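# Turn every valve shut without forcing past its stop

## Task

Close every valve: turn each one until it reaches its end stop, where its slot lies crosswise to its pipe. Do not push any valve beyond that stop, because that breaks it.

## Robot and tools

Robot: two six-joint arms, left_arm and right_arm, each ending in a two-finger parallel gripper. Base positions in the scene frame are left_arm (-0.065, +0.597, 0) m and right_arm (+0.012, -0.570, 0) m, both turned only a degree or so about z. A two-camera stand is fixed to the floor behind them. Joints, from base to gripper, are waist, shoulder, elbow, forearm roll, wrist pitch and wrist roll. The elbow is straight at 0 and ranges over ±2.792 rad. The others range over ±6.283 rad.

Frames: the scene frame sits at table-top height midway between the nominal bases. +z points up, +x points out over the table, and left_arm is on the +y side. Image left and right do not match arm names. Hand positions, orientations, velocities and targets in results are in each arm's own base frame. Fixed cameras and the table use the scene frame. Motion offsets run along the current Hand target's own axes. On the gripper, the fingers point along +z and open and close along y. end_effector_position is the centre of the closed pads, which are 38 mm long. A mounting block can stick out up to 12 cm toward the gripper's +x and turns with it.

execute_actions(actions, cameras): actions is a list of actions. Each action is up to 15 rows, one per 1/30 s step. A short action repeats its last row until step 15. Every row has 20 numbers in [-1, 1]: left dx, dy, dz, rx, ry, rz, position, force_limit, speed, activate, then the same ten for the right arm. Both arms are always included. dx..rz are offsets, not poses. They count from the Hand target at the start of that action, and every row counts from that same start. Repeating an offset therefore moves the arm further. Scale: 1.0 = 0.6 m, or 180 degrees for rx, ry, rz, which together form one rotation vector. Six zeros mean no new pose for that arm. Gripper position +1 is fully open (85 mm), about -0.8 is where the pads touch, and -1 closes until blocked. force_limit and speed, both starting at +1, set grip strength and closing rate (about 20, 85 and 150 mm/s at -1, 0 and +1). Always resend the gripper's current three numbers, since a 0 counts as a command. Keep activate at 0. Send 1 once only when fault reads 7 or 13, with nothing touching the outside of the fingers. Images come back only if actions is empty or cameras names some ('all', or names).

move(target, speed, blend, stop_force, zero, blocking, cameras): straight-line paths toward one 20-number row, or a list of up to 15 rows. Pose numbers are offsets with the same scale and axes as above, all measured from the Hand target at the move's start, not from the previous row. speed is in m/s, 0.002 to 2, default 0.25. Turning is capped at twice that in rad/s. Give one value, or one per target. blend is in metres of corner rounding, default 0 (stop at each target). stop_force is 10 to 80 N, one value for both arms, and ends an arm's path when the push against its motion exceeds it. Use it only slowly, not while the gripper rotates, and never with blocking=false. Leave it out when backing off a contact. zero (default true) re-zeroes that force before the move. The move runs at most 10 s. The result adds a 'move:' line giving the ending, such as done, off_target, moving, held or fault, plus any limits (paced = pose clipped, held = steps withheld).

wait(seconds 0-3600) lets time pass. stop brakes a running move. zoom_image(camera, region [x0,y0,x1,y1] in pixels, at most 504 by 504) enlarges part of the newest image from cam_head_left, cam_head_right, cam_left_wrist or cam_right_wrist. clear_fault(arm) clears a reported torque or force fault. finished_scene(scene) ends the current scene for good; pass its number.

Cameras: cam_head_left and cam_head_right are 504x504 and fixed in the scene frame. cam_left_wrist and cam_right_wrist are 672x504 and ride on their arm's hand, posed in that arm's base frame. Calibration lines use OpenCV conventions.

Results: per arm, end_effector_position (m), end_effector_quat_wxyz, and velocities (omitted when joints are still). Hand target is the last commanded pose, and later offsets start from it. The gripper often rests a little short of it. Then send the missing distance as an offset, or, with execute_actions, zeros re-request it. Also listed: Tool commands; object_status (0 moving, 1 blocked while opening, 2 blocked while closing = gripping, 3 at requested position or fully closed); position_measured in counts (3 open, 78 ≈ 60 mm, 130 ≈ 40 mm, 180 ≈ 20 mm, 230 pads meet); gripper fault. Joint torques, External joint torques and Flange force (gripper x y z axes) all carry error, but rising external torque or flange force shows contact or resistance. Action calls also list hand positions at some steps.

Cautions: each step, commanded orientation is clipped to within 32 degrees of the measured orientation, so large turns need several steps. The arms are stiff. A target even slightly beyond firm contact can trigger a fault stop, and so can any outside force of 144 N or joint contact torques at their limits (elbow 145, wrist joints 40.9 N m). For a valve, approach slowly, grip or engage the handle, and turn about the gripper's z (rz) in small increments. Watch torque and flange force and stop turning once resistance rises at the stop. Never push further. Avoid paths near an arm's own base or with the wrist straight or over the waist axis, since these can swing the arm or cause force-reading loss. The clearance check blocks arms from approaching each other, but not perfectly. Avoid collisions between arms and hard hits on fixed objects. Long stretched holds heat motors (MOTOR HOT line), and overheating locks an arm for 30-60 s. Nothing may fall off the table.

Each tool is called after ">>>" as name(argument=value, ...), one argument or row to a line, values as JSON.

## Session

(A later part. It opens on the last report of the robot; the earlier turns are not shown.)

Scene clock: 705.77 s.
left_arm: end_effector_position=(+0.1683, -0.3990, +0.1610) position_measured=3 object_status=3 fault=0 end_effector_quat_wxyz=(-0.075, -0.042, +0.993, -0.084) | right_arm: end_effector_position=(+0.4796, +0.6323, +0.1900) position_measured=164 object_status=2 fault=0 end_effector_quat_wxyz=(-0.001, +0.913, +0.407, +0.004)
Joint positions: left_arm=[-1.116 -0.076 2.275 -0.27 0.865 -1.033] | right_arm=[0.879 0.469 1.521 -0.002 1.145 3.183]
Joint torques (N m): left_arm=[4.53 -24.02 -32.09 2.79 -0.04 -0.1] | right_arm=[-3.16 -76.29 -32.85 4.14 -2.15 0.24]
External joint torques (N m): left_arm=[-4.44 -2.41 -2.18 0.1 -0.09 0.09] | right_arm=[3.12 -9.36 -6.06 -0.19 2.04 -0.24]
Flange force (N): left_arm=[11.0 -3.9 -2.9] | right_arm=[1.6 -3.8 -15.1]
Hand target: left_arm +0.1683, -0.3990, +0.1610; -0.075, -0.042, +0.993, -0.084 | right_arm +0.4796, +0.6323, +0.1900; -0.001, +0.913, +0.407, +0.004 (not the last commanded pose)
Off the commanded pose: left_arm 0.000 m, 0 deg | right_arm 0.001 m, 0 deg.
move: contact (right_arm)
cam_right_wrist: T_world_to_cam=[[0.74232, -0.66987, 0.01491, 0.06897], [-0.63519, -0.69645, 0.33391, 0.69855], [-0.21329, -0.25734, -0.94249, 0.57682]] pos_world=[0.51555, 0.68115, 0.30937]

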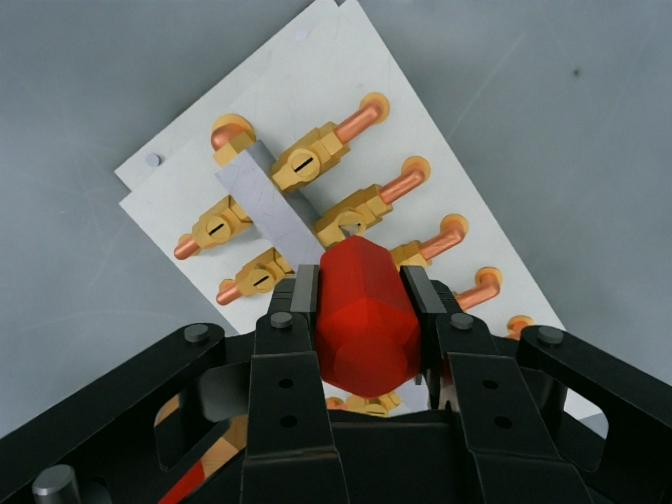

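>>> move(
  target=[
    [0,0,0,0,0,0,1,1,1,0, -0.0002,0,-0.0005,0,0,0.11,-1,0.8,-0.9,0],
  ],
  speed=0.15,
)

>>> move(
  target=[
    [0,0,0,0,0,0,1,1,1,0, 0,0,-0.0001,0,0,0.11,-1,0.8,-0.9,0],
  ],
  speed=0.15,
)

>>> move(
  target=[
    [0,0,0,0,0,0,1,1,1,0, 0,0,0,0,0,0.09,-1,0.8,-0.9,0],
  ],
  speed=0.15,
  cameras=["cam_right_wrist"],
)

>>> zoom_image(
  camera="cam_right_wrist",
  region=[325, 200, 373, 236],
)

Scene clock: 711.63 s.
left_arm: end_effector_position=(+0.1683, -0.3990, +0.1610) position_measured=3 object_status=3 fault=0 end_effector_quat_wxyz=(-0.075, -0.042, +0.993, -0.084) | right_arm: end_effector_position=(+0.4795, +0.6321, +0.1903) position_measured=164 object_status=2 fault=0 end_effector_quat_wxyz=(-0.002, +0.970, +0.244, +0.003)
Joint positions: left_arm=[-1.116 -0.076 2.275 -0.27 0.865 -1.033] | right_arm=[0.879 0.468 1.521 -0.002 1.145 3.529]
Joint torques (N m): left_arm=[4.41 -24.44 -32.21 2.76 0.04 -0.13] | right_arm=[-2.65 -83.98 -37.28 4.98 -1.8 1.33]
External joint torques (N m): left_arm=[-4.35 -1.88 -2.06 0.13 -0.18 0.12] | right_arm=[2.63 -1.24 -1.41 -1.08 1.7 -1.33]
Flange force (N): left_arm=[10.3 -4.3 -1.9] | right_arm=[1.9 -2.7 -4.8]
Hand target: left_arm +0.1683, -0.3990, +0.1610; -0.075, -0.042, +0.993, -0.084 | right_arm +0.4795, +0.6322, +0.1903; -0.001, +0.970, +0.244, +0.003
Off the commanded pose: left_arm 0.000 m, 0 deg | right_arm 0.000 m, 0 deg.
move: done

Scene clock: 713.17 s.
left_arm: end_effector_position=(+0.1683, -0.3990, +0.1610) position_measured=3 object_status=3 fault=0 end_effector_quat_wxyz=(-0.075, -0.042, +0.993, -0.084) | right_arm: end_effector_position=(+0.4795, +0.6321, +0.1903) position_measured=164 object_status=2 fault=0 end_effector_quat_wxyz=(-0.002, +0.997, +0.073, +0.003)
Joint positions: left_arm=[-1.116 -0.076 2.275 -0.27 0.865 -1.033] | right_arm=[0.879 0.468 1.521 -0.002 1.145 3.874]
Joint torques (N m): left_arm=[4.42 -24.47 -32.26 2.81 0.04 -0.13] | right_arm=[-2.03 -74.81 -32.61 5.43 -2.38 1.55]
External joint torques (N m): left_arm=[-4.38 -1.66 -1.92 0.08 -0.16 0.12] | right_arm=[2.09 -10.56 -6.16 -1.54 2.29 -1.55]
Flange force (N): left_arm=[10.3 -4.4 -1.5] | right_arm=[-0.1 -0.8 -16.4]
Hand target: left_arm +0.1683, -0.3990, +0.1610; -0.075, -0.042, +0.993, -0.084 | right_arm +0.4795, +0.6322, +0.1903; -0.002, +0.997, +0.073, +0.003
Off the commanded pose: left_arm 0.000 m, 0 deg | right_arm 0.000 m, 0 deg.
move: done

Scene clock: 714.50 s.
left_arm: end_effector_position=(+0.1683, -0.3990, +0.1610) position_measured=3 object_status=3 fault=0 end_effector_quat_wxyz=(-0.075, -0.042, +0.993, -0.084) | right_arm: end_effector_position=(+0.4795, +0.6322, +0.1904) position_measured=164 object_status=2 fault=0 end_effector_quat_wxyz=(-0.002, +0.998, -0.068, +0.003)
Joint positions: left_arm=[-1.116 -0.076 2.275 -0.27 0.865 -1.033] | right_arm=[0.879 0.468 1.521 -0.002 1.145 4.157]
Joint torques (N m): left_arm=[4.47 -24.04 -32.21 2.81 0.02 -0.14] | right_arm=[-1.14 -67.19 -29.86 5.81 -3.56 1.53]
External joint torques (N m): left_arm=[-4.43 -2.17 -1.96 0.07 -0.14 0.13] | right_arm=[1.13 -18.93 -9.13 -1.91 3.48 -1.53]
Flange force (N): left_arm=[10.8 -3.8 -2.2] | right_arm=[-1.6 3.8 -26.6]
Hand target: left_arm +0.1683, -0.3990, +0.1610; -0.075, -0.042, +0.993, -0.084 | right_arm +0.4795, +0.6322, +0.1903; -0.002, +0.998, -0.068, +0.003
Off the commanded pose: left_arm 0.000 m, 0 deg | right_arm 0.000 m, 0 deg.
move: done
cam_right_wrist: T_world_to_cam=[[-0.13691, -0.99055, 0.00836, 0.69453], [-0.93258, 0.13174, 0.33608, 0.31692], [-0.334, 0.03821, -0.9418, 0.44804]] pos_world=[0.54028, 0.62909, 0.30965]

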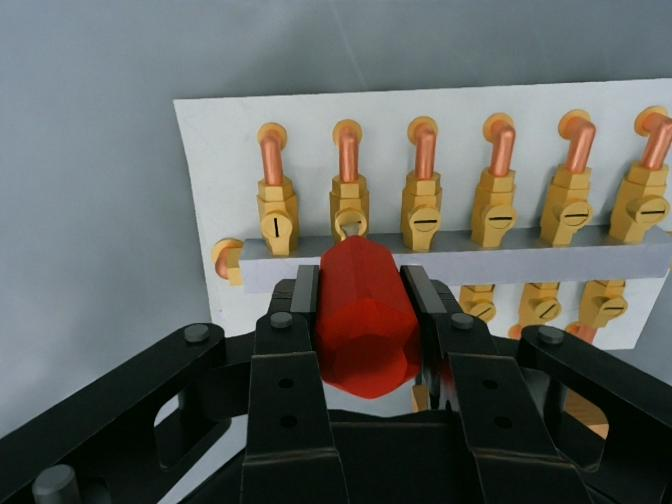

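Scaled by 10.500.

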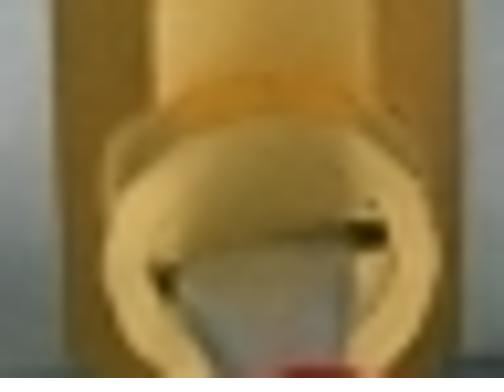

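>>> move(
  target=[
    [0,0,0,0,0,0,1,1,1,0, 0,0.0004,-0.0005,0,0,0.04,-1,0.8,-0.9,0],
  ],
  speed=0.1,
)

>>> move(
  target=[
    [0,0,0,0,0,0,1,1,1,0, 0,0,0,0,0,0.016,-1,0.8,-0.9,0],
  ],
  speed=0.1,
)

>>> move(
  target=[
    [0,0,0,0,0,0,1,1,1,0, 0,0,0,0,0,0.012,-1,0.8,-0.9,0],
  ],
  speed=0.1,
  cameras=["cam_right_wrist"],
)

>>> zoom_image(
  camera="cam_right_wrist",
  region=[325, 200, 373, 236],
)

Scene clock: 719.33 s.
left_arm: end_effector_position=(+0.1683, -0.3990, +0.1610) position_measured=3 object_status=3 fault=0 end_effector_quat_wxyz=(-0.075, -0.042, +0.993, -0.084) | right_arm: end_effector_position=(+0.4794, +0.6320, +0.1906) position_measured=164 object_status=2 fault=0 end_effector_quat_wxyz=(-0.003, +0.991, -0.130, +0.002)
Joint positions: left_arm=[-1.116 -0.076 2.275 -0.27 0.865 -1.033] | right_arm=[0.879 0.468 1.521 -0.001 1.146 4.282]
Joint torques (N m): left_arm=[4.48 -24.32 -32.11 2.82 -0.03 -0.13] | right_arm=[-2.46 -80.07 -35.55 5.27 -2.14 1.59]
External joint torques (N m): left_arm=[-4.38 -2.13 -2.08 0.07 -0.1 0.12] | right_arm=[2.59 -5.49 -3.28 -1.39 2.07 -1.59]
Flange force (N): left_arm=[10.6 -4.0 -2.4] | right_arm=[-0.7 -1.6 -10.0]
Hand target: left_arm +0.1683, -0.3990, +0.1610; -0.075, -0.042, +0.993, -0.084 | right_arm +0.4795, +0.6320, +0.1906; -0.003, +0.991, -0.130, +0.003
Off the commanded pose: left_arm 0.000 m, 0 deg | right_arm 0.000 m, 0 deg.
move: done

Scene clock: 719.93 s.
left_arm: end_effector_position=(+0.1683, -0.3990, +0.1610) position_measured=3 object_status=3 fault=0 end_effector_quat_wxyz=(-0.075, -0.042, +0.993, -0.084) | right_arm: end_effector_position=(+0.4795, +0.6319, +0.1907) position_measured=164 object_status=2 fault=0 end_effector_quat_wxyz=(-0.003, +0.988, -0.155, +0.002)
Joint positions: left_arm=[-1.116 -0.076 2.275 -0.27 0.865 -1.033] | right_arm=[0.879 0.468 1.521 -0.002 1.146 4.333]
Joint torques (N m): left_arm=[4.38 -24.39 -32.18 2.8 -0.01 -0.14] | right_arm=[-2.82 -78.67 -34.97 5.25 -2.33 1.5]
External joint torques (N m): left_arm=[-4.36 -1.65 -1.99 0.09 -0.12 0.13] | right_arm=[2.53 -7.24 -4.09 -1.36 2.26 -1.5]
Flange force (N): left_arm=[10.1 -4.5 -1.7] | right_arm=[-1.0 -1.0 -12.2]
Hand target: left_arm +0.1683, -0.3990, +0.1610; -0.075, -0.042, +0.993, -0.084 | right_arm +0.4795, +0.6320, +0.1906; -0.003, +0.988, -0.155, +0.002
Off the commanded pose: left_arm 0.000 m, 0 deg | right_arm 0.000 m, 0 deg.
move: done

Scene clock: 720.47 s.
left_arm: end_effector_position=(+0.1683, -0.3990, +0.1610) position_measured=3 object_status=3 fault=0 end_effector_quat_wxyz=(-0.075, -0.042, +0.993, -0.084) | right_arm: end_effector_position=(+0.4795, +0.6319, +0.1907) position_measured=164 object_status=2 fault=0 end_effector_quat_wxyz=(-0.003, +0.985, -0.174, +0.002)
Joint positions: left_arm=[-1.116 -0.076 2.275 -0.27 0.865 -1.033] | right_arm=[0.879 0.468 1.521 -0.002 1.146 4.37]
Joint torques (N m): left_arm=[4.4 -24.29 -32.05 2.77 -0.03 -0.14] | right_arm=[-2.71 -76.24 -33.89 5.28 -2.53 1.62]
External joint torques (N m): left_arm=[-4.36 -1.97 -2.22 0.12 -0.11 0.13] | right_arm=[2.66 -8.9 -4.78 -1.42 2.47 -1.62]
Flange force (N): left_arm=[10.3 -4.4 -2.3] | right_arm=[-1.3 -0.3 -14.3]
Hand target: left_arm +0.1683, -0.3990, +0.1610; -0.075, -0.042, +0.993, -0.084 | right_arm +0.4795, +0.6320, +0.1906; -0.003, +0.985, -0.174, +0.002
Off the commanded pose: left_arm 0.000 m, 0 deg | right_arm 0.000 m, 0 deg.
move: done
cam_right_wrist: T_world_to_cam=[[-0.34367, -0.93906, 0.0075, 0.76107], [-0.88323, 0.32593, 0.33714, 0.17028], [-0.31904, 0.10924, -0.94142, 0.39616]] pos_world=[0.53835, 0.61591, 0.30984]

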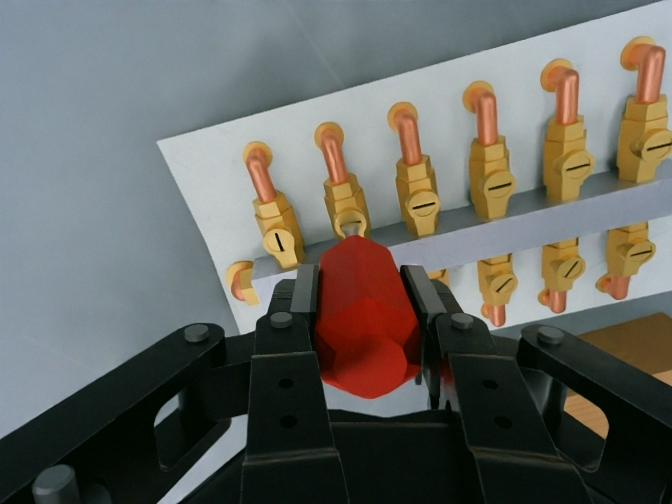

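Scaled by 10.500.

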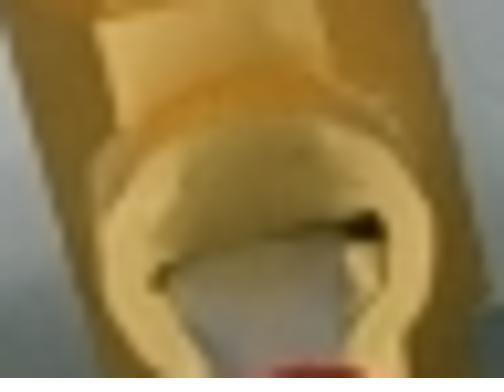

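>>> move(
  target=[
    [0,0,0,0,0,0,1,1,1,0, 0,0,-0.0002,0,0,0.014,-1,0.8,-0.9,0],
  ],
  speed=0.1,
)

>>> move(
  target=[
    [0,0,0,0,0,0,1,1,1,0, 0,0,0,0,0,0.01,-1,0.8,-0.9,0],
  ],
  speed=0.1,
  cameras=["cam_right_wrist"],
)

>>> zoom_image(
  camera="cam_right_wrist",
  region=[325, 200, 373, 236],
)

Scene clock: 724.37 s.
left_arm: end_effector_position=(+0.1683, -0.3990, +0.1610) position_measured=3 object_status=3 fault=0 end_effector_quat_wxyz=(-0.075, -0.042, +0.993, -0.084) | right_arm: end_effector_position=(+0.4794, +0.6319, +0.1907) position_measured=164 object_status=2 fault=0 end_effector_quat_wxyz=(-0.003, +0.981, -0.195, +0.002)
Joint positions: left_arm=[-1.116 -0.076 2.275 -0.27 0.865 -1.033] | right_arm=[0.879 0.468 1.521 -0.002 1.146 4.414]
Joint torques (N m): left_arm=[4.63 -24.38 -32.07 2.79 0.04 -0.17] | right_arm=[-3.76 -78.8 -34.86 5.15 -2.31 2.08]
External joint torques (N m): left_arm=[-4.52 -2.13 -2.21 0.11 -0.18 0.16] | right_arm=[3.6 -6.73 -3.91 -1.29 2.25 -2.08]
Flange force (N): left_arm=[10.8 -4.3 -2.3] | right_arm=[-1.6 -1.4 -11.7]
Hand target: left_arm +0.1683, -0.3990, +0.1610; -0.075, -0.042, +0.993, -0.084 | right_arm +0.4795, +0.6320, +0.1908; -0.003, +0.981, -0.195, +0.002
Off the commanded pose: left_arm 0.000 m, 0 deg | right_arm 0.000 m, 0 deg.
move: done

Scene clock: 724.87 s.
left_arm: end_effector_position=(+0.1683, -0.3990, +0.1610) position_measured=3 object_status=3 fault=0 end_effector_quat_wxyz=(-0.075, -0.042, +0.993, -0.084) | right_arm: end_effector_position=(+0.4794, +0.6319, +0.1907) position_measured=164 object_status=2 fault=0 end_effector_quat_wxyz=(-0.003, +0.978, -0.211, +0.002)
Joint positions: left_arm=[-1.116 -0.076 2.275 -0.27 0.865 -1.033] | right_arm=[0.879 0.468 1.521 -0.002 1.146 4.446]
Joint torques (N m): left_arm=[4.44 -24.67 -32.09 2.76 -0.02 -0.16] | right_arm=[-4.39 -81.47 -36.89 5.12 -2.41 2.04]
External joint torques (N m): left_arm=[-4.38 -1.66 -2.14 0.13 -0.11 0.14] | right_arm=[4.6 -3.81 -1.7 -1.26 2.36 -2.04]
Flange force (N): left_arm=[10.1 -4.7 -1.8] | right_arm=[-3.1 -1.1 -7.9]
Hand target: left_arm +0.1683, -0.3990, +0.1610; -0.075, -0.042, +0.993, -0.084 | right_arm +0.4795, +0.6320, +0.1908; -0.003, +0.978, -0.211, +0.002
Off the commanded pose: left_arm 0.000 m, 0 deg | right_arm 0.000 m, 0 deg.
move: done
cam_right_wrist: T_world_to_cam=[[-0.41335, -0.91054, 0.00734, 0.77642], [-0.8561, 0.39136, 0.33753, 0.11583], [-0.31021, 0.13323, -0.94129, 0.37676]] pos_world=[0.53697, 0.61143, 0.30984]

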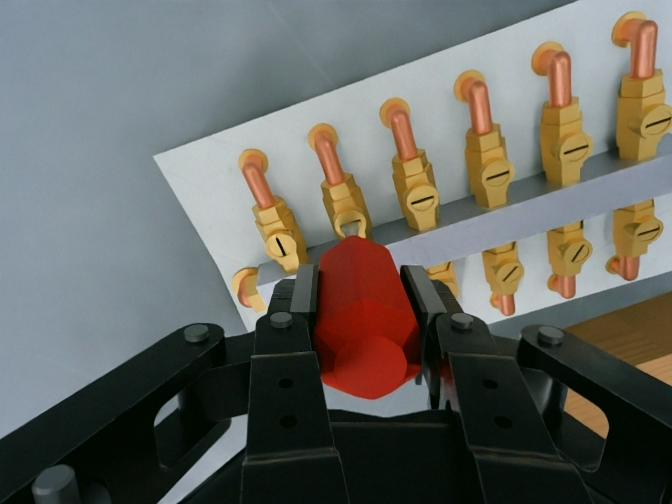

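Scaled by 10.500.

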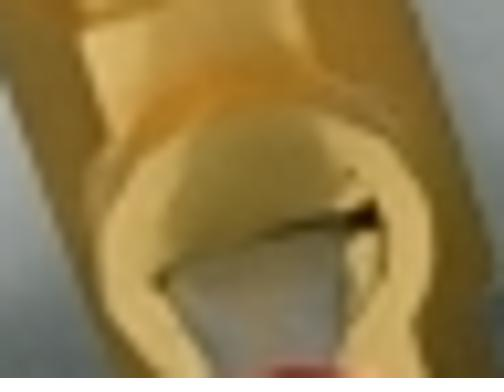

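>>> move(
  target=[
    [0,0,0,0,0,0,1,1,1,0, 0,0,-0.0003,0,0,-0.05,-1,0.8,-0.9,0],
    [0,0,0,0,0,0,1,1,1,0, 0,0,-0.02,0,0,-0.05,-1,0.8,-0.9,0],
  ],
  speed=0.08,
)

>>> move(
  target=[
    [0,0,0,0,0,0,1,1,1,0, -0.0106,-0.0666,0,0,0,-0.495,-1,0.8,-0.9,0],
  ],
  speed=0.4,
  cameras=["cam_right_wrist"],
)

>>> zoom_image(
  camera="cam_right_wrist",
  region=[325, 200, 373, 236],
)

Scene clock: 732.30 s.
left_arm: end_effector_position=(+0.1683, -0.3990, +0.1610) position_measured=3 object_status=3 fault=0 end_effector_quat_wxyz=(-0.075, -0.042, +0.993, -0.084) | right_arm: end_effector_position=(+0.4794, +0.6319, +0.2027) position_measured=164 object_status=2 fault=0 end_effector_quat_wxyz=(-0.003, +0.991, -0.133, +0.003)
Joint positions: left_arm=[-1.116 -0.076 2.275 -0.27 0.865 -1.033] | right_arm=[0.879 0.46 1.509 -0.002 1.165 4.289]
Joint torques (N m): left_arm=[4.29 -24.23 -32.02 2.78 0.05 -0.15] | right_arm=[-3.17 -88.62 -39.09 3.84 -0.55 0.25]
External joint torques (N m): left_arm=[-4.17 -2.42 -2.28 0.11 -0.18 0.14] | right_arm=[3.04 3.9 0.14 0.05 0.49 -0.25]
Flange force (N): left_arm=[10.3 -3.7 -2.9] | right_arm=[-1.0 -6.9 1.8]
Hand target: left_arm +0.1683, -0.3990, +0.1610; -0.075, -0.042, +0.993, -0.084 | right_arm +0.4794, +0.6319, +0.2028; -0.003, +0.991, -0.133, +0.003
Off the commanded pose: left_arm 0.000 m, 0 deg | right_arm 0.000 m, 0 deg.
move: done

Scene clock: 734.77 s.
left_arm: end_effector_position=(+0.1683, -0.3990, +0.1610) position_measured=3 object_status=3 fault=0 end_effector_quat_wxyz=(-0.075, -0.042, +0.993, -0.084) | right_arm: end_effector_position=(+0.4838, +0.6721, +0.2030) position_measured=164 object_status=2 fault=0 end_effector_quat_wxyz=(+0.000, +0.800, +0.600, +0.004)
Joint positions: left_arm=[-1.116 -0.076 2.275 -0.27 0.865 -1.033] | right_arm=[0.906 0.512 1.427 -0.002 1.195 2.761]
Joint torques (N m): left_arm=[4.46 -24.25 -32.15 2.76 0.04 -0.18] | right_arm=[-5.4 -94.37 -39.65 3.99 -0.68 0.34]
External joint torques (N m): left_arm=[-4.36 -2.33 -2.25 0.14 -0.18 0.16] | right_arm=[5.3 4.46 0.19 0.03 0.58 -0.34]
Flange force (N): left_arm=[10.6 -3.9 -2.7] | right_arm=[8.7 -3.3 1.9]
Hand target: left_arm +0.1683, -0.3990, +0.1610; -0.075, -0.042, +0.993, -0.084 | right_arm +0.4838, +0.6721, +0.2030; +0.000, +0.800, +0.600, +0.004
Off the commanded pose: left_arm 0.000 m, 0 deg | right_arm 0.000 m, 0 deg.
move: done
cam_right_wrist: T_world_to_cam=[[0.95954, -0.28102, 0.01795, -0.2747], [-0.27058, -0.90252, 0.33502, 0.68655], [-0.07795, -0.32632, -0.94204, 0.58094]] pos_world=[0.49464, 0.73201, 0.32218]

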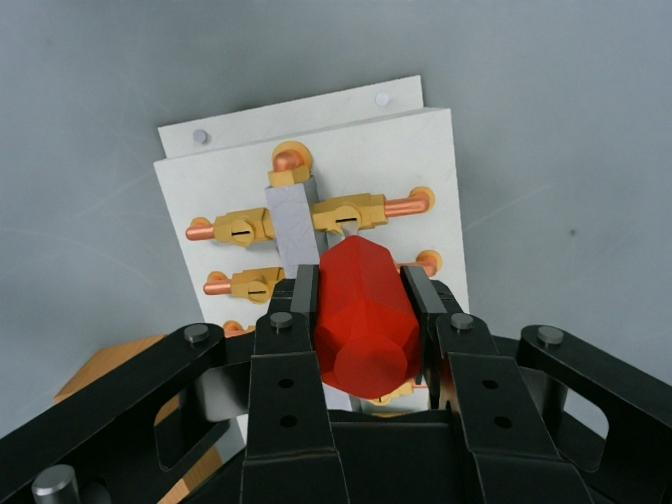

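Scaled by 10.500.

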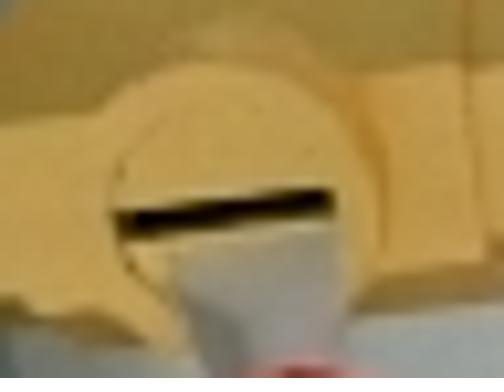

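>>> move(
  target=[
    [0,0,0,0,0,0,1,1,1,0, -0.0005,-0.0020,0.0145,0,0,-0.004,-1,0.8,-0.9,0],
  ],
  speed=0.08,
  cameras=["cam_right_wrist"],
)

>>> zoom_image(
  camera="cam_right_wrist",
  region=[325, 200, 373, 236],
)

Scene clock: 745.50 s.
left_arm: end_effector_position=(+0.1683, -0.3990, +0.1610) position_measured=3 object_status=3 fault=0 end_effector_quat_wxyz=(-0.075, -0.042, +0.993, -0.084) | right_arm: end_effector_position=(+0.4826, +0.6722, +0.1943) position_measured=164 object_status=2 fault=0 end_effector_quat_wxyz=(+0.000, +0.796, +0.605, +0.004)
Joint positions: left_arm=[-1.116 -0.076 2.275 -0.27 0.865 -1.033] | right_arm=[0.907 0.517 1.437 -0.002 1.181 2.749]
Joint torques (N m): left_arm=[4.32 -24.44 -32.19 2.8 -0.05 -0.14] | right_arm=[-3.07 -94.66 -39.36 3.99 -0.67 0.27]
External joint torques (N m): left_arm=[-4.3 -1.7 -2.06 0.08 -0.09 0.12] | right_arm=[2.9 4.32 0.08 0.01 0.58 -0.27]
Flange force (N): left_arm=[10.0 -4.5 -1.9] | right_arm=[7.6 -0.6 1.8]
Hand target: left_arm +0.1683, -0.3990, +0.1610; -0.075, -0.042, +0.993, -0.084 | right_arm +0.4826, +0.6722, +0.1943; +0.000, +0.796, +0.605, +0.004
Off the commanded pose: left_arm 0.000 m, 0 deg | right_arm 0.000 m, 0 deg.
move: done
cam_right_wrist: T_world_to_cam=[[0.96298, -0.26899, 0.01798, -0.28318], [-0.25928, -0.90581, 0.33509, 0.686], [-0.07385, -0.32735, -0.94201, 0.5714]] pos_world=[0.49276, 0.73225, 0.31348]

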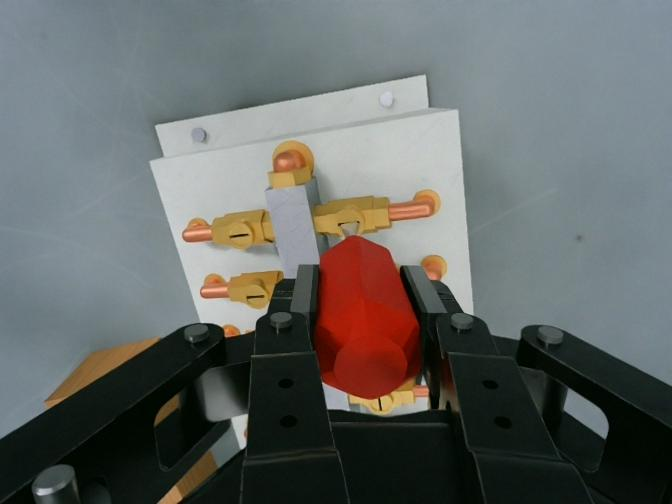

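Scaled by 10.500.

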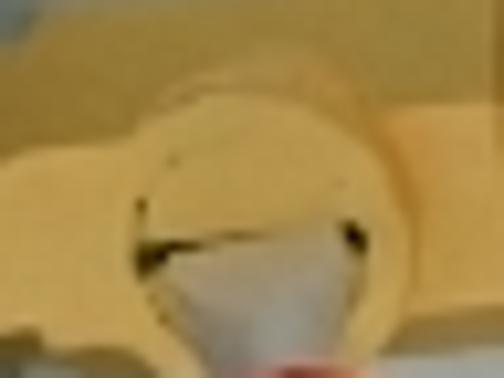

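>>> move(
  target=[
    [0,0,0,0,0,0,1,1,1,0, -0.0005,0,0,0,0,0.019,-1,0.8,-0.9,0],
  ],
  speed=0.08,
  cameras=["cam_right_wrist"],
)

>>> zoom_image(
  camera="cam_right_wrist",
  region=[325, 200, 373, 236],
)

Scene clock: 749.90 s.
left_arm: end_effector_position=(+0.1683, -0.3990, +0.1610) position_measured=3 object_status=3 fault=0 end_effector_quat_wxyz=(-0.075, -0.042, +0.993, -0.084) | right_arm: end_effector_position=(+0.4825, +0.6719, +0.1943) position_measured=164 object_status=2 fault=0 end_effector_quat_wxyz=(+0.000, +0.814, +0.581, +0.004)
Joint positions: left_arm=[-1.116 -0.076 2.275 -0.27 0.865 -1.033] | right_arm=[0.907 0.516 1.438 -0.002 1.18 2.809]
Joint torques (N m): left_arm=[4.42 -24.2 -32.13 2.78 0.03 -0.12] | right_arm=[-3.08 -94.81 -39.31 3.97 -0.7 0.24]
External joint torques (N m): left_arm=[-4.37 -1.98 -2.07 0.11 -0.16 0.11] | right_arm=[3.05 4.3 -0.07 0.05 0.6 -0.24]
Flange force (N): left_arm=[10.5 -4.2 -2.1] | right_arm=[8.0 -1.2 1.7]
Hand target: left_arm +0.1683, -0.3990, +0.1610; -0.075, -0.042, +0.993, -0.084 | right_arm +0.4826, +0.6719, +0.1943; +0.000, +0.814, +0.581, +0.004
Off the commanded pose: left_arm 0.000 m, 0 deg | right_arm 0.000 m, 0 deg.
move: done
cam_right_wrist: T_world_to_cam=[[0.94526, -0.32584, 0.01767, -0.23639], [-0.31266, -0.88886, 0.33492, 0.70013], [-0.09343, -0.32211, -0.94208, 0.57723]] pos_world=[0.49628, 0.73123, 0.31348]

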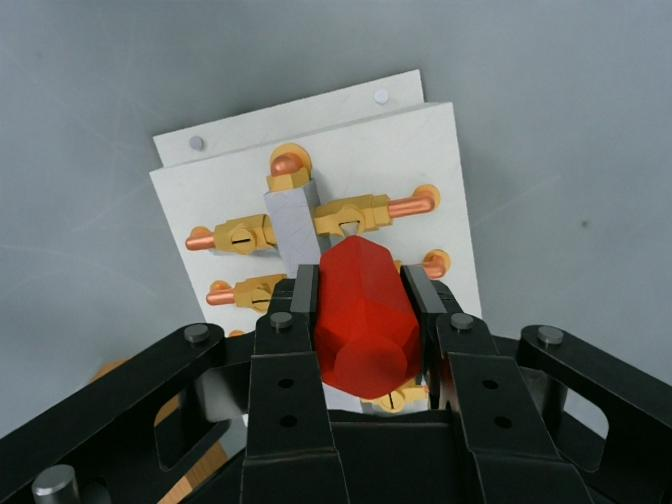

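Scaled by 10.500.

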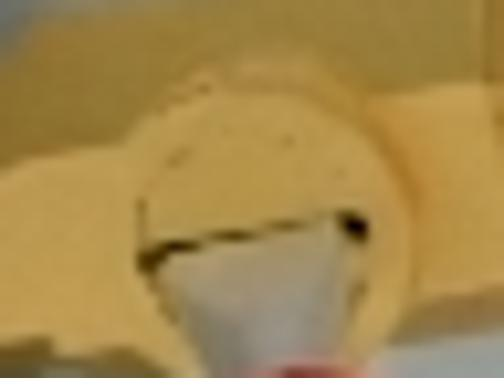

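>>> move(
  target=[0,0,0,0,0,0,1,1,1,0, 0,0,0.0075,0,0,0,-1,0.8,-0.9,0],
  speed=0.006,
  stop_force=10,
  cameras=["cam_right_wrist"],
)

>>> zoom_image(
  camera="cam_right_wrist",
  region=[325, 200, 373, 236],
)

Scene clock: 753.70 s.
left_arm: end_effector_position=(+0.1683, -0.3990, +0.1610) position_measured=3 object_status=3 fault=0 end_effector_quat_wxyz=(-0.075, -0.042, +0.993, -0.084) | right_arm: end_effector_position=(+0.4826, +0.6720, +0.1902) position_measured=164 object_status=2 fault=0 end_effector_quat_wxyz=(+0.000, +0.814, +0.581, +0.004)
Joint positions: left_arm=[-1.116 -0.076 2.275 -0.27 0.865 -1.033] | right_arm=[0.907 0.519 1.442 -0.002 1.174 2.809]
Joint torques (N m): left_arm=[4.61 -24.41 -32.21 2.81 -0.02 -0.13] | right_arm=[-3.42 -80.85 -32.61 3.86 -1.9 0.26]
External joint torques (N m): left_arm=[-4.6 -1.54 -1.94 0.08 -0.11 0.12] | right_arm=[3.11 -9.79 -6.79 0.16 1.79 -0.26]
Flange force (N): left_arm=[10.6 -4.8 -1.4] | right_arm=[4.3 -2.3 -15.3]
Hand target: left_arm +0.1683, -0.3990, +0.1610; -0.075, -0.042, +0.993, -0.084 | right_arm +0.4826, +0.6720, +0.1902; +0.000, +0.814, +0.581, +0.004
Off the commanded pose: left_arm 0.000 m, 0 deg | right_arm 0.000 m, 0 deg.
move: contact (right_arm)
cam_right_wrist: T_world_to_cam=[[0.94525, -0.32587, 0.0178, -0.23633], [-0.31275, -0.88892, 0.33466, 0.70168], [-0.09323, -0.3219, -0.94217, 0.57314]] pos_world=[0.49628, 0.73123, 0.30938]

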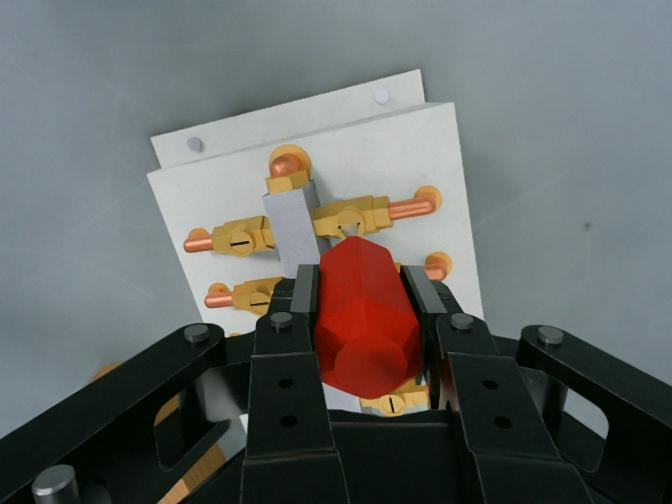

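Scaled by 10.500.

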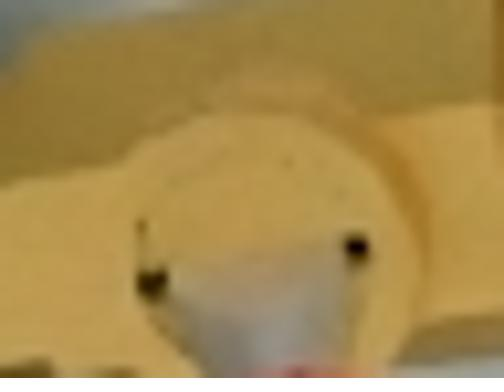

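>>> move(
  target=[
    [0,0,0,0,0,0,1,1,1,0, 0,0,-0.0004,0,0,0.139,-1,0.8,-0.9,0],
  ],
  speed=0.18,
)

>>> move(
  target=[
    [0,0,0,0,0,0,1,1,1,0, 0,0,-0.0002,0,0,0.139,-1,0.8,-0.9,0],
  ],
  speed=0.18,
)

Scene clock: 757.73 s.
left_arm: end_effector_position=(+0.1683, -0.3990, +0.1610) position_measured=3 object_status=3 fault=0 end_effector_quat_wxyz=(-0.075, -0.042, +0.993, -0.084) | right_arm: end_effector_position=(+0.4827, +0.6719, +0.1904) position_measured=164 object_status=2 fault=0 end_effector_quat_wxyz=(-0.001, +0.920, +0.391, +0.004)
Joint positions: left_arm=[-1.116 -0.076 2.275 -0.27 0.865 -1.033] | right_arm=[0.907 0.519 1.441 -0.002 1.174 3.246]
Joint torques (N m): left_arm=[4.43 -24.25 -32.08 2.78 0 -0.16] | right_arm=[-0.85 -87.26 -36.17 5.46 -1.74 0.95]
External joint torques (N m): left_arm=[-4.41 -1.8 -2.07 0.11 -0.13 0.15] | right_arm=[0.56 -3.36 -3.11 -1.5 1.63 -0.94]
Flange force (N): left_arm=[10.3 -4.4 -1.9] | right_arm=[3.9 -0.1 -7.6]
Hand target: left_arm +0.1683, -0.3990, +0.1610; -0.075, -0.042, +0.993, -0.084 | right_arm +0.4826, +0.6720, +0.1904; -0.001, +0.920, +0.391, +0.004
Off the commanded pose: left_arm 0.000 m, 0 deg | right_arm 0.000 m, 0 deg.
move: done

Scene clock: 759.37 s.
left_arm: end_effector_position=(+0.1683, -0.3990, +0.1610) position_measured=3 object_status=3 fault=0 end_effector_quat_wxyz=(-0.075, -0.042, +0.993, -0.084) | right_arm: end_effector_position=(+0.4827, +0.6719, +0.1905) position_measured=164 object_status=2 fault=0 end_effector_quat_wxyz=(-0.002, +0.983, +0.182, +0.003)
Joint positions: left_arm=[-1.116 -0.076 2.275 -0.27 0.865 -1.033] | right_arm=[0.907 0.519 1.441 -0.002 1.174 3.682]
Joint torques (N m): left_arm=[4.54 -23.95 -32.12 2.77 -0.01 -0.16] | right_arm=[-0.25 -82.11 -34.69 5.86 -2.69 1]
External joint torques (N m): left_arm=[-4.43 -2.67 -2.21 0.13 -0.13 0.15] | right_arm=[0.21 -8.41 -4.54 -1.92 2.59 -1]
Flange force (N): left_arm=[11.1 -3.5 -3.2] | right_arm=[1.0 0.5 -13.6]
Hand target: left_arm +0.1683, -0.3990, +0.1610; -0.075, -0.042, +0.993, -0.084 | right_arm +0.4826, +0.6720, +0.1905; -0.002, +0.983, +0.182, +0.003
Off the commanded pose: left_arm 0.000 m, 0 deg | right_arm 0.000 m, 0 deg.
move: done

>>> move(
  target=[
    [0,0,0,0,0,0,1,1,1,0, -0.0001,0.0003,-0.0003,0,0,0.139,-1,0.8,-0.9,0],
  ],
  speed=0.18,
)

>>> move(
  target=[
    [0,0,0,0,0,0,1,1,1,0, 0,0.0001,0,0,0,0.05,-1,0.8,-0.9,0],
  ],
  speed=0.12,
  cameras=["cam_right_wrist"],
)

>>> zoom_image(
  camera="cam_right_wrist",
  region=[325, 200, 373, 236],
)

Scene clock: 766.30 s.
left_arm: end_effector_position=(+0.1683, -0.3990, +0.1610) position_measured=3 object_status=3 fault=0 end_effector_quat_wxyz=(-0.075, -0.042, +0.993, -0.084) | right_arm: end_effector_position=(+0.4827, +0.6717, +0.1907) position_measured=164 object_status=2 fault=0 end_effector_quat_wxyz=(-0.002, +0.999, -0.035, +0.003)
Joint positions: left_arm=[-1.116 -0.076 2.275 -0.27 0.865 -1.033] | right_arm=[0.907 0.518 1.442 -0.002 1.174 4.119]
Joint torques (N m): left_arm=[4.16 -24.53 -32.12 2.8 -0.03 -0.15] | right_arm=[-0.82 -79.64 -33.7 5.33 -2.84 1.19]
External joint torques (N m): left_arm=[-4.09 -1.72 -2.03 0.08 -0.1 0.14] | right_arm=[0.54 -10.42 -5.41 -1.42 2.76 -1.19]
Flange force (N): left_arm=[9.5 -4.2 -2.0] | right_arm=[0.6 0.5 -15.9]
Hand target: left_arm +0.1683, -0.3990, +0.1610; -0.075, -0.042, +0.993, -0.084 | right_arm +0.4826, +0.6718, +0.1907; -0.002, +0.999, -0.035, +0.003
Off the commanded pose: left_arm 0.000 m, 0 deg | right_arm 0.000 m, 0 deg.
move: done

Scene clock: 767.33 s.
left_arm: end_effector_position=(+0.1683, -0.3990, +0.1610) position_measured=3 object_status=3 fault=0 end_effector_quat_wxyz=(-0.075, -0.042, +0.993, -0.084) | right_arm: end_effector_position=(+0.4826, +0.6717, +0.1907) position_measured=164 object_status=2 fault=0 end_effector_quat_wxyz=(-0.003, +0.994, -0.113, +0.003)
Joint positions: left_arm=[-1.116 -0.076 2.275 -0.27 0.865 -1.033] | right_arm=[0.907 0.518 1.442 -0.002 1.174 4.276]
Joint torques (N m): left_arm=[4.39 -24.41 -31.92 2.79 0 -0.15] | right_arm=[-1.47 -73.65 -30.79 5.53 -3.41 1.29]
External joint torques (N m): left_arm=[-4.26 -2.31 -2.39 0.11 -0.13 0.14] | right_arm=[1.65 -17.28 -8.55 -1.59 3.35 -1.29]
Flange force (N): left_arm=[10.3 -4.1 -3.0] | right_arm=[-1.3 2.0 -24.1]
Hand target: left_arm +0.1683, -0.3990, +0.1610; -0.075, -0.042, +0.993, -0.084 | right_arm +0.4826, +0.6717, +0.1907; -0.003, +0.994, -0.113, +0.003
Off the commanded pose: left_arm 0.000 m, 0 deg | right_arm 0.000 m, 0 deg.
move: done
cam_right_wrist: T_world_to_cam=[[-0.2264, -0.974, 0.00777, 0.76634], [-0.91662, 0.21575, 0.33653, 0.25029], [-0.32946, 0.06907, -0.94164, 0.42493]] pos_world=[0.54292, 0.66307, 0.30994]

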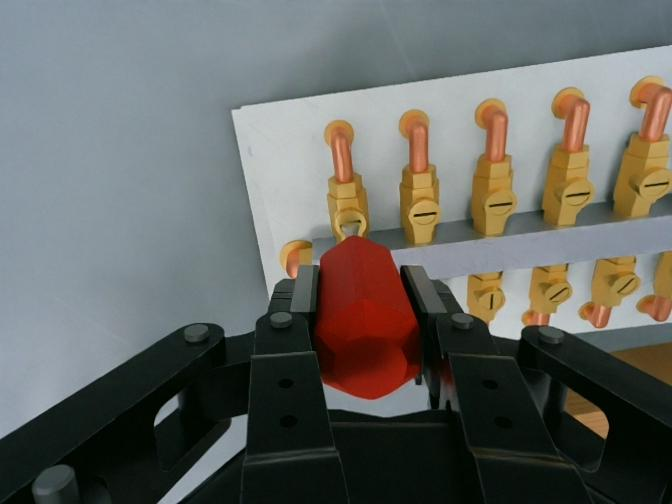

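Scaled by 10.500.

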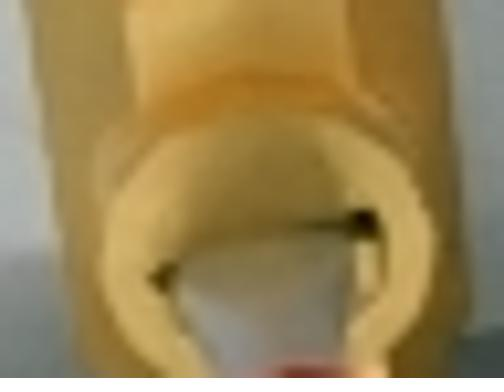

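>>> move(
  target=[
    [0,0,0,0,0,0,1,1,1,0, 0,0.0003,-0.0005,0,0,0.034,-1,0.8,-0.9,0],
  ],
  speed=0.1,
)

>>> move(
  target=[
    [0,0,0,0,0,0,1,1,1,0, 0,0,0,0,0,0.014,-1,0.8,-0.9,0],
  ],
  speed=0.1,
  cameras=["cam_right_wrist"],
)

>>> zoom_image(
  camera="cam_right_wrist",
  region=[325, 200, 373, 236],
)

Scene clock: 771.67 s.
left_arm: end_effector_position=(+0.1683, -0.3990, +0.1610) position_measured=3 object_status=3 fault=0 end_effector_quat_wxyz=(-0.075, -0.042, +0.993, -0.084) | right_arm: end_effector_position=(+0.4826, +0.6716, +0.1910) position_measured=164 object_status=2 fault=0 end_effector_quat_wxyz=(-0.003, +0.986, -0.166, +0.002)
Joint positions: left_arm=[-1.116 -0.076 2.275 -0.27 0.865 -1.033] | right_arm=[0.907 0.518 1.442 -0.002 1.175 4.383]
Joint torques (N m): left_arm=[4.55 -24.42 -32.24 2.84 -0.02 -0.15] | right_arm=[-2.8 -83.76 -34.67 4.97 -1.81 1.31]
External joint torques (N m): left_arm=[-4.54 -1.58 -1.95 0.05 -0.11 0.14] | right_arm=[2.51 -6.63 -4.57 -1.06 1.75 -1.31]
Flange force (N): left_arm=[10.5 -4.7 -1.4] | right_arm=[-0.6 -3.0 -11.2]
Hand target: left_arm +0.1683, -0.3990, +0.1610; -0.075, -0.042, +0.993, -0.084 | right_arm +0.4826, +0.6716, +0.1910; -0.003, +0.986, -0.166, +0.003
Off the commanded pose: left_arm 0.000 m, 0 deg | right_arm 0.000 m, 0 deg.
move: done

Scene clock: 772.23 s.
left_arm: end_effector_position=(+0.1683, -0.3990, +0.1610) position_measured=3 object_status=3 fault=0 end_effector_quat_wxyz=(-0.075, -0.042, +0.993, -0.084) | right_arm: end_effector_position=(+0.4826, +0.6715, +0.1910) position_measured=164 object_status=2 fault=0 end_effector_quat_wxyz=(-0.003, +0.982, -0.188, +0.002)
Joint positions: left_arm=[-1.116 -0.076 2.275 -0.27 0.865 -1.033] | right_arm=[0.907 0.518 1.442 -0.002 1.175 4.427]
Joint torques (N m): left_arm=[4.48 -24.17 -32.13 2.81 -0.03 -0.14] | right_arm=[-2.81 -83.45 -34.69 4.89 -1.89 1.25]
External joint torques (N m): left_arm=[-4.42 -2.12 -2.11 0.08 -0.11 0.12] | right_arm=[2.77 -6.98 -4.5 -0.98 1.84 -1.25]
Flange force (N): left_arm=[10.7 -4.1 -2.4] | right_arm=[-1.3 -2.5 -11.5]
Hand target: left_arm +0.1683, -0.3990, +0.1610; -0.075, -0.042, +0.993, -0.084 | right_arm +0.4826, +0.6716, +0.1910; -0.003, +0.982, -0.188, +0.002
Off the commanded pose: left_arm 0.000 m, 0 deg | right_arm 0.000 m, 0 deg.
move: done
cam_right_wrist: T_world_to_cam=[[-0.37016, -0.92894, 0.0072, 0.8053], [-0.87362, 0.35073, 0.33731, 0.13868], [-0.31587, 0.11857, -0.94137, 0.38531]] pos_world=[0.54094, 0.65375, 0.31014]

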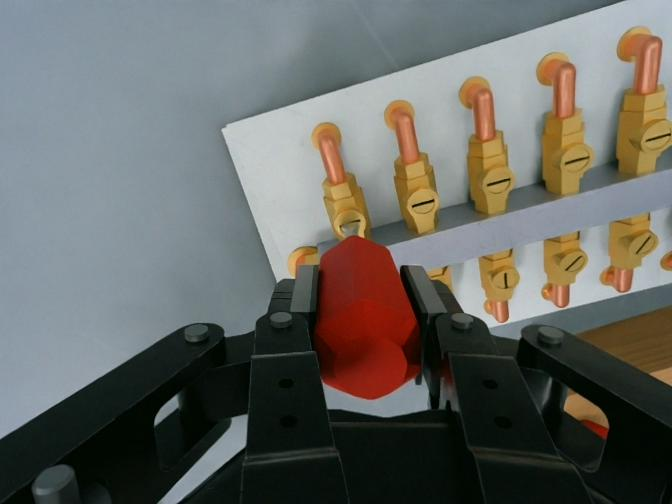

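Scaled by 10.500.

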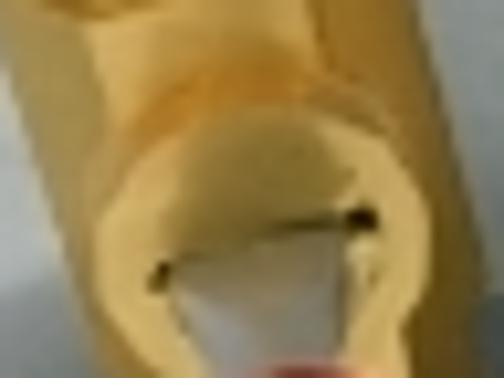

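>>> move(
  target=[
    [0,0,0,0,0,0,1,1,1,0, 0,0,0,0,0,0.014,-1,0.8,-0.9,0],
  ],
  speed=0.1,
)

>>> move(
  target=[
    [0,0,0,0,0,0,1,1,1,0, 0,0,0,0,0,0.011,-1,0.8,-0.9,0],
  ],
  speed=0.1,
  cameras=["cam_right_wrist"],
)

>>> zoom_image(
  camera="cam_right_wrist",
  region=[325, 200, 373, 236],
)

Scene clock: 776.30 s.
left_arm: end_effector_position=(+0.1683, -0.3990, +0.1610) position_measured=3 object_status=3 fault=0 end_effector_quat_wxyz=(-0.075, -0.042, +0.993, -0.084) | right_arm: end_effector_position=(+0.4826, +0.6715, +0.1910) position_measured=164 object_status=2 fault=0 end_effector_quat_wxyz=(-0.003, +0.978, -0.209, +0.002)
Joint positions: left_arm=[-1.116 -0.076 2.275 -0.27 0.865 -1.033] | right_arm=[0.907 0.518 1.442 -0.002 1.175 4.47]
Joint torques (N m): left_arm=[4.69 -24.11 -32.27 2.75 0 -0.18] | right_arm=[-3.74 -81.59 -33.79 5.04 -2.15 1.65]
External joint torques (N m): left_arm=[-4.57 -2.54 -2.03 0.14 -0.13 0.16] | right_arm=[3.22 -9.46 -5.68 -1.12 2.1 -1.65]
Flange force (N): left_arm=[11.4 -3.5 -2.8] | right_arm=[-1.6 -1.8 -14.5]
Hand target: left_arm +0.1683, -0.3990, +0.1610; -0.075, -0.042, +0.993, -0.084 | right_arm +0.4826, +0.6716, +0.1910; -0.003, +0.978, -0.209, +0.002
Off the commanded pose: left_arm 0.000 m, 0 deg | right_arm 0.000 m, 0 deg.
move: done

Scene clock: 776.83 s.
left_arm: end_effector_position=(+0.1683, -0.3990, +0.1610) position_measured=3 object_status=3 fault=0 end_effector_quat_wxyz=(-0.075, -0.042, +0.993, -0.084) | right_arm: end_effector_position=(+0.4826, +0.6716, +0.1910) position_measured=164 object_status=2 fault=0 end_effector_quat_wxyz=(-0.003, +0.974, -0.226, +0.002)
Joint positions: left_arm=[-1.116 -0.076 2.275 -0.27 0.865 -1.033] | right_arm=[0.907 0.518 1.442 -0.002 1.175 4.505]
Joint torques (N m): left_arm=[4.26 -24.6 -32.12 2.79 0 -0.15] | right_arm=[-4.58 -84.87 -35.84 5.11 -2.16 2.33]
External joint torques (N m): left_arm=[-4.2 -1.74 -2.1 0.09 -0.13 0.14] | right_arm=[4.54 -5.46 -3.47 -1.19 2.1 -2.33]
Flange force (N): left_arm=[9.8 -4.4 -1.9] | right_arm=[-2.3 -2.6 -10.0]
Hand target: left_arm +0.1683, -0.3990, +0.1610; -0.075, -0.042, +0.993, -0.084 | right_arm +0.4826, +0.6716, +0.1910; -0.003, +0.974, -0.226, +0.002
Off the commanded pose: left_arm 0.000 m, 0 deg | right_arm 0.000 m, 0 deg.
move: done
cam_right_wrist: T_world_to_cam=[[-0.4418, -0.89709, 0.00693, 0.81856], [-0.84336, 0.41795, 0.33773, 0.07889], [-0.30587, 0.14336, -0.94122, 0.36385]] pos_world=[0.53946, 0.64919, 0.31014]

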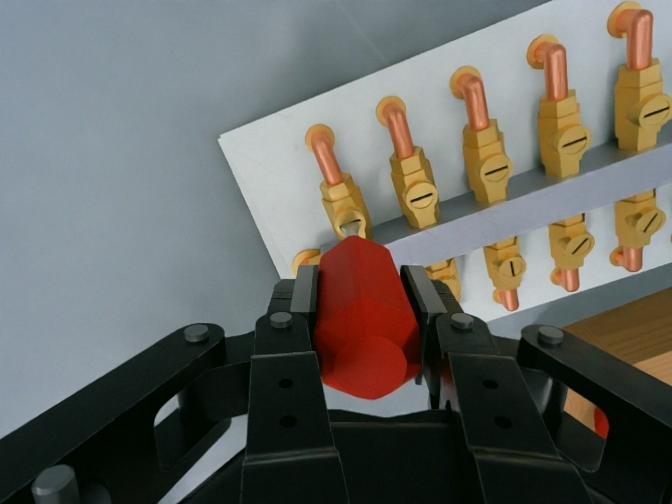

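Scaled by 10.500.

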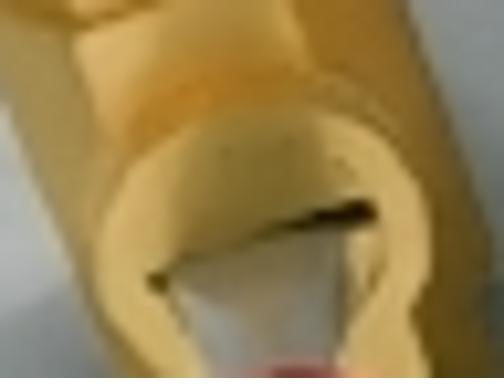

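>>> move(
  target=[
    [0,0,0,0,0,0,1,1,1,0, 0,0,-0.0003,0,0,-0.05,-1,0.8,-0.9,0],
    [0,0,0,0,0,0,1,1,1,0, 0,0,-0.1,0,0,-0.05,-1,0.8,-0.9,0],
  ],
  speed=[0.08, 0.25],
)

>>> move(
  target=[
    [0,0,0,0,0,0,1,1,1,0, -0.1049,0.0216,0,0,0,-0.317,-1,0.8,-0.9,0],
  ],
  speed=0.3,
  cameras=["cam_right_wrist"],
)

>>> zoom_image(
  camera="cam_right_wrist",
  region=[200, 130, 440, 310],
)

Scene clock: 785.77 s.
left_arm: end_effector_position=(+0.1683, -0.3990, +0.1610) position_measured=3 object_status=3 fault=0 end_effector_quat_wxyz=(-0.075, -0.042, +0.993, -0.084) | right_arm: end_effector_position=(+0.4822, +0.6713, +0.2509) position_measured=164 object_status=2 fault=0 end_effector_quat_wxyz=(-0.003, +0.989, -0.149, +0.003)
Joint positions: left_arm=[-1.116 -0.076 2.275 -0.27 0.865 -1.033] | right_arm=[0.907 0.484 1.38 -0.002 1.27 4.348]
Joint torques (N m): left_arm=[4.48 -24.49 -32.18 2.81 -0.03 -0.14] | right_arm=[-3.21 -92.21 -40.21 3.98 -0.43 0.23]
External joint torques (N m): left_arm=[-4.42 -1.82 -2.02 0.07 -0.11 0.13] | right_arm=[3.27 3.69 -0.4 0.07 0.36 -0.23]
Flange force (N): left_arm=[10.4 -4.4 -1.9] | right_arm=[-1.2 -8.0 0.8]
Hand target: left_arm +0.1683, -0.3990, +0.1610; -0.075, -0.042, +0.993, -0.084 | right_arm +0.4822, +0.6713, +0.2510; -0.003, +0.989, -0.149, +0.003
Off the commanded pose: left_arm 0.000 m, 0 deg | right_arm 0.000 m, 0 deg.
move: done

Scene clock: 787.90 s.
left_arm: end_effector_position=(+0.1683, -0.3990, +0.1610) position_measured=3 object_status=3 fault=0 end_effector_quat_wxyz=(-0.075, -0.042, +0.993, -0.084) | right_arm: end_effector_position=(+0.4183, +0.6774, +0.2506) position_measured=164 object_status=2 fault=0 end_effector_quat_wxyz=(-0.001, +0.940, +0.341, +0.004)
Joint positions: left_arm=[-1.116 -0.076 2.275 -0.27 0.865 -1.033] | right_arm=[0.975 0.437 1.452 -0.002 1.245 3.421]
Joint torques (N m): left_arm=[4.39 -24.29 -32.27 2.8 0.01 -0.09] | right_arm=[-3.21 -88.2 -40.23 4.05 -0.69 0.16]
External joint torques (N m): left_arm=[-4.33 -1.96 -1.93 0.09 -0.14 0.08] | right_arm=[3.38 3.75 -0.22 0.03 0.58 -0.16]
Flange force (N): left_arm=[10.5 -4.0 -2.0] | right_arm=[5.3 -6.0 0.8]
Hand target: left_arm +0.1683, -0.3990, +0.1610; -0.075, -0.042, +0.993, -0.084 | right_arm +0.4183, +0.6774, +0.2506; -0.001, +0.940, +0.341, +0.004
Off the commanded pose: left_arm 0.000 m, 0 deg | right_arm 0.000 m, 0 deg.
move: done
cam_right_wrist: T_world_to_cam=[[0.64054, -0.7678, 0.01388, 0.253], [-0.72685, -0.60035, 0.33356, 0.64419], [-0.24778, -0.22375, -0.94263, 0.62417]] pos_world=[0.46083, 0.72066, 0.36997]

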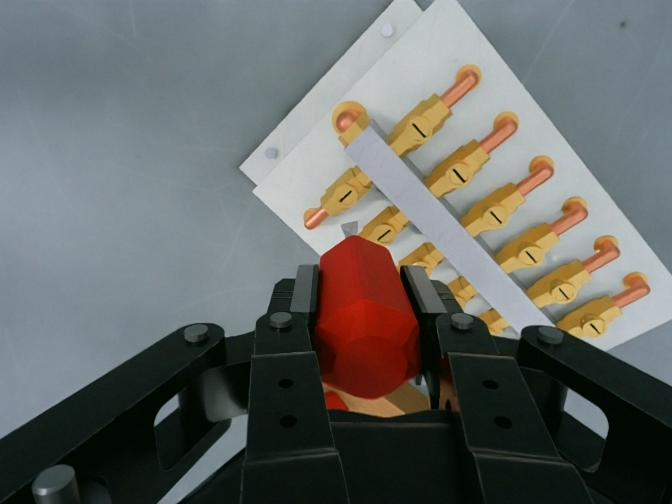

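Scaled by 2.100.

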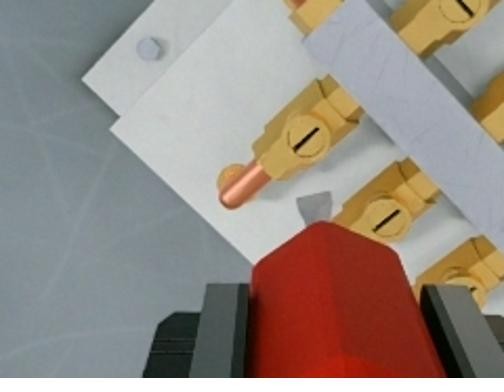

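>>> move(
  target=[
    [0,0,0,0,0,0,1,1,1,0, 0,0,0.1027,0,0,-0.172,-1,0.8,-0.9,0],
  ],
  speed=0.15,
  cameras=["cam_right_wrist"],
)

>>> zoom_image(
  camera="cam_right_wrist",
  region=[325, 200, 373, 236],
)

Scene clock: 795.40 s.
left_arm: end_effector_position=(+0.1683, -0.3990, +0.1610) position_measured=3 object_status=3 fault=0 end_effector_quat_wxyz=(-0.075, -0.042, +0.993, -0.084) | right_arm: end_effector_position=(+0.4186, +0.6777, +0.1890) position_measured=164 object_status=2 fault=0 end_effector_quat_wxyz=(+0.000, +0.815, +0.580, +0.004)
Joint positions: left_arm=[-1.116 -0.076 2.275 -0.27 0.865 -1.033] | right_arm=[0.975 0.474 1.515 -0.003 1.146 2.88]
Joint torques (N m): left_arm=[4.64 -24.44 -32.12 2.76 0 -0.15] | right_arm=[-3.12 -90 -38.78 3.82 -0.66 0.22]
External joint torques (N m): left_arm=[-4.55 -2.04 -2.13 0.14 -0.13 0.14] | right_arm=[2.86 4.05 -0.08 0.12 0.56 -0.22]
Flange force (N): left_arm=[10.8 -4.3 -2.2] | right_arm=[7.3 -1.8 1.7]
Hand target: left_arm +0.1683, -0.3990, +0.1610; -0.075, -0.042, +0.993, -0.084 | right_arm +0.4186, +0.6777, +0.1890; +0.000, +0.815, +0.580, +0.004
Off the commanded pose: left_arm 0.000 m, 0 deg | right_arm 0.000 m, 0 deg.
move: done
cam_right_wrist: T_world_to_cam=[[0.94422, -0.32884, 0.01779, -0.17151], [-0.31555, -0.88794, 0.33465, 0.68763], [-0.09425, -0.3216, -0.94217, 0.56821]] pos_world=[0.43248, 0.73691, 0.30828]

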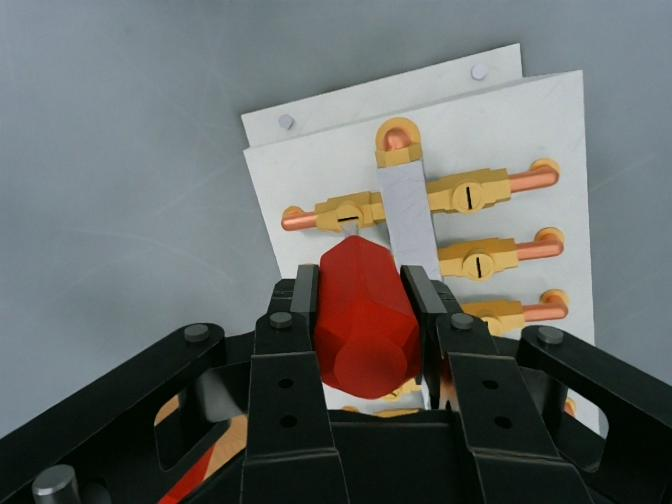

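Scaled by 10.500.

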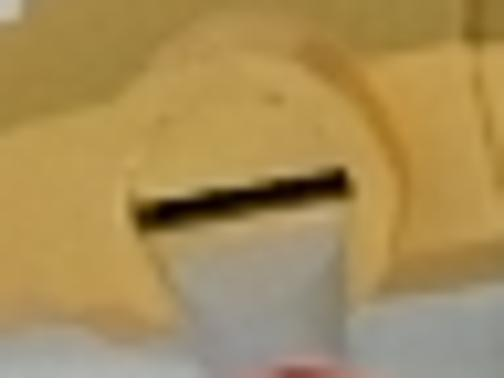

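>>> move(
  target=[
    [0,0,0,0,0,0,1,1,1,0, 0,-0.0005,0.0158,0,0,0,-1,0.8,-0.9,0],
  ],
  speed=0.08,
  cameras=["cam_right_wrist"],
)

>>> zoom_image(
  camera="cam_right_wrist",
  region=[325, 200, 373, 236],
)

Scene clock: 800.83 s.
left_arm: end_effector_position=(+0.1683, -0.3990, +0.1610) position_measured=3 object_status=3 fault=0 end_effector_quat_wxyz=(-0.075, -0.042, +0.993, -0.084) | right_arm: end_effector_position=(+0.4184, +0.6779, +0.1796) position_measured=164 object_status=2 fault=0 end_effector_quat_wxyz=(+0.000, +0.815, +0.580, +0.004)
Joint positions: left_arm=[-1.116 -0.076 2.275 -0.27 0.865 -1.033] | right_arm=[0.975 0.48 1.524 -0.002 1.131 2.881]
Joint torques (N m): left_arm=[4.54 -24.28 -32.17 2.76 -0.03 -0.11] | right_arm=[-2.98 -90.48 -38.47 3.87 -0.68 0.27]
External joint torques (N m): left_arm=[-4.46 -2.05 -1.99 0.12 -0.1 0.1] | right_arm=[3.06 4.26 -0.15 0.07 0.57 -0.27]
Flange force (N): left_arm=[10.8 -4.1 -2.2] | right_arm=[7.8 -1.9 1.9]
Hand target: left_arm +0.1683, -0.3990, +0.1610; -0.075, -0.042, +0.993, -0.084 | right_arm +0.4184, +0.6779, +0.1795; +0.000, +0.815, +0.580, +0.004
Off the commanded pose: left_arm 0.000 m, 0 deg | right_arm 0.000 m, 0 deg.
move: done
cam_right_wrist: T_world_to_cam=[[0.94418, -0.32896, 0.01773, -0.17097], [-0.31563, -0.8879, 0.33468, 0.69089], [-0.09435, -0.32159, -0.94217, 0.55943]] pos_world=[0.43228, 0.73711, 0.29888]

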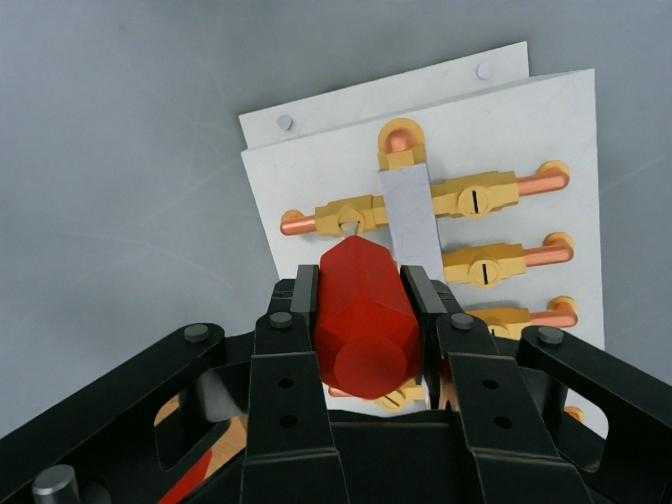

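Scaled by 10.500.

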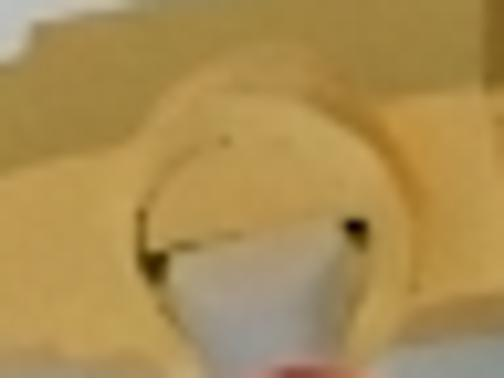

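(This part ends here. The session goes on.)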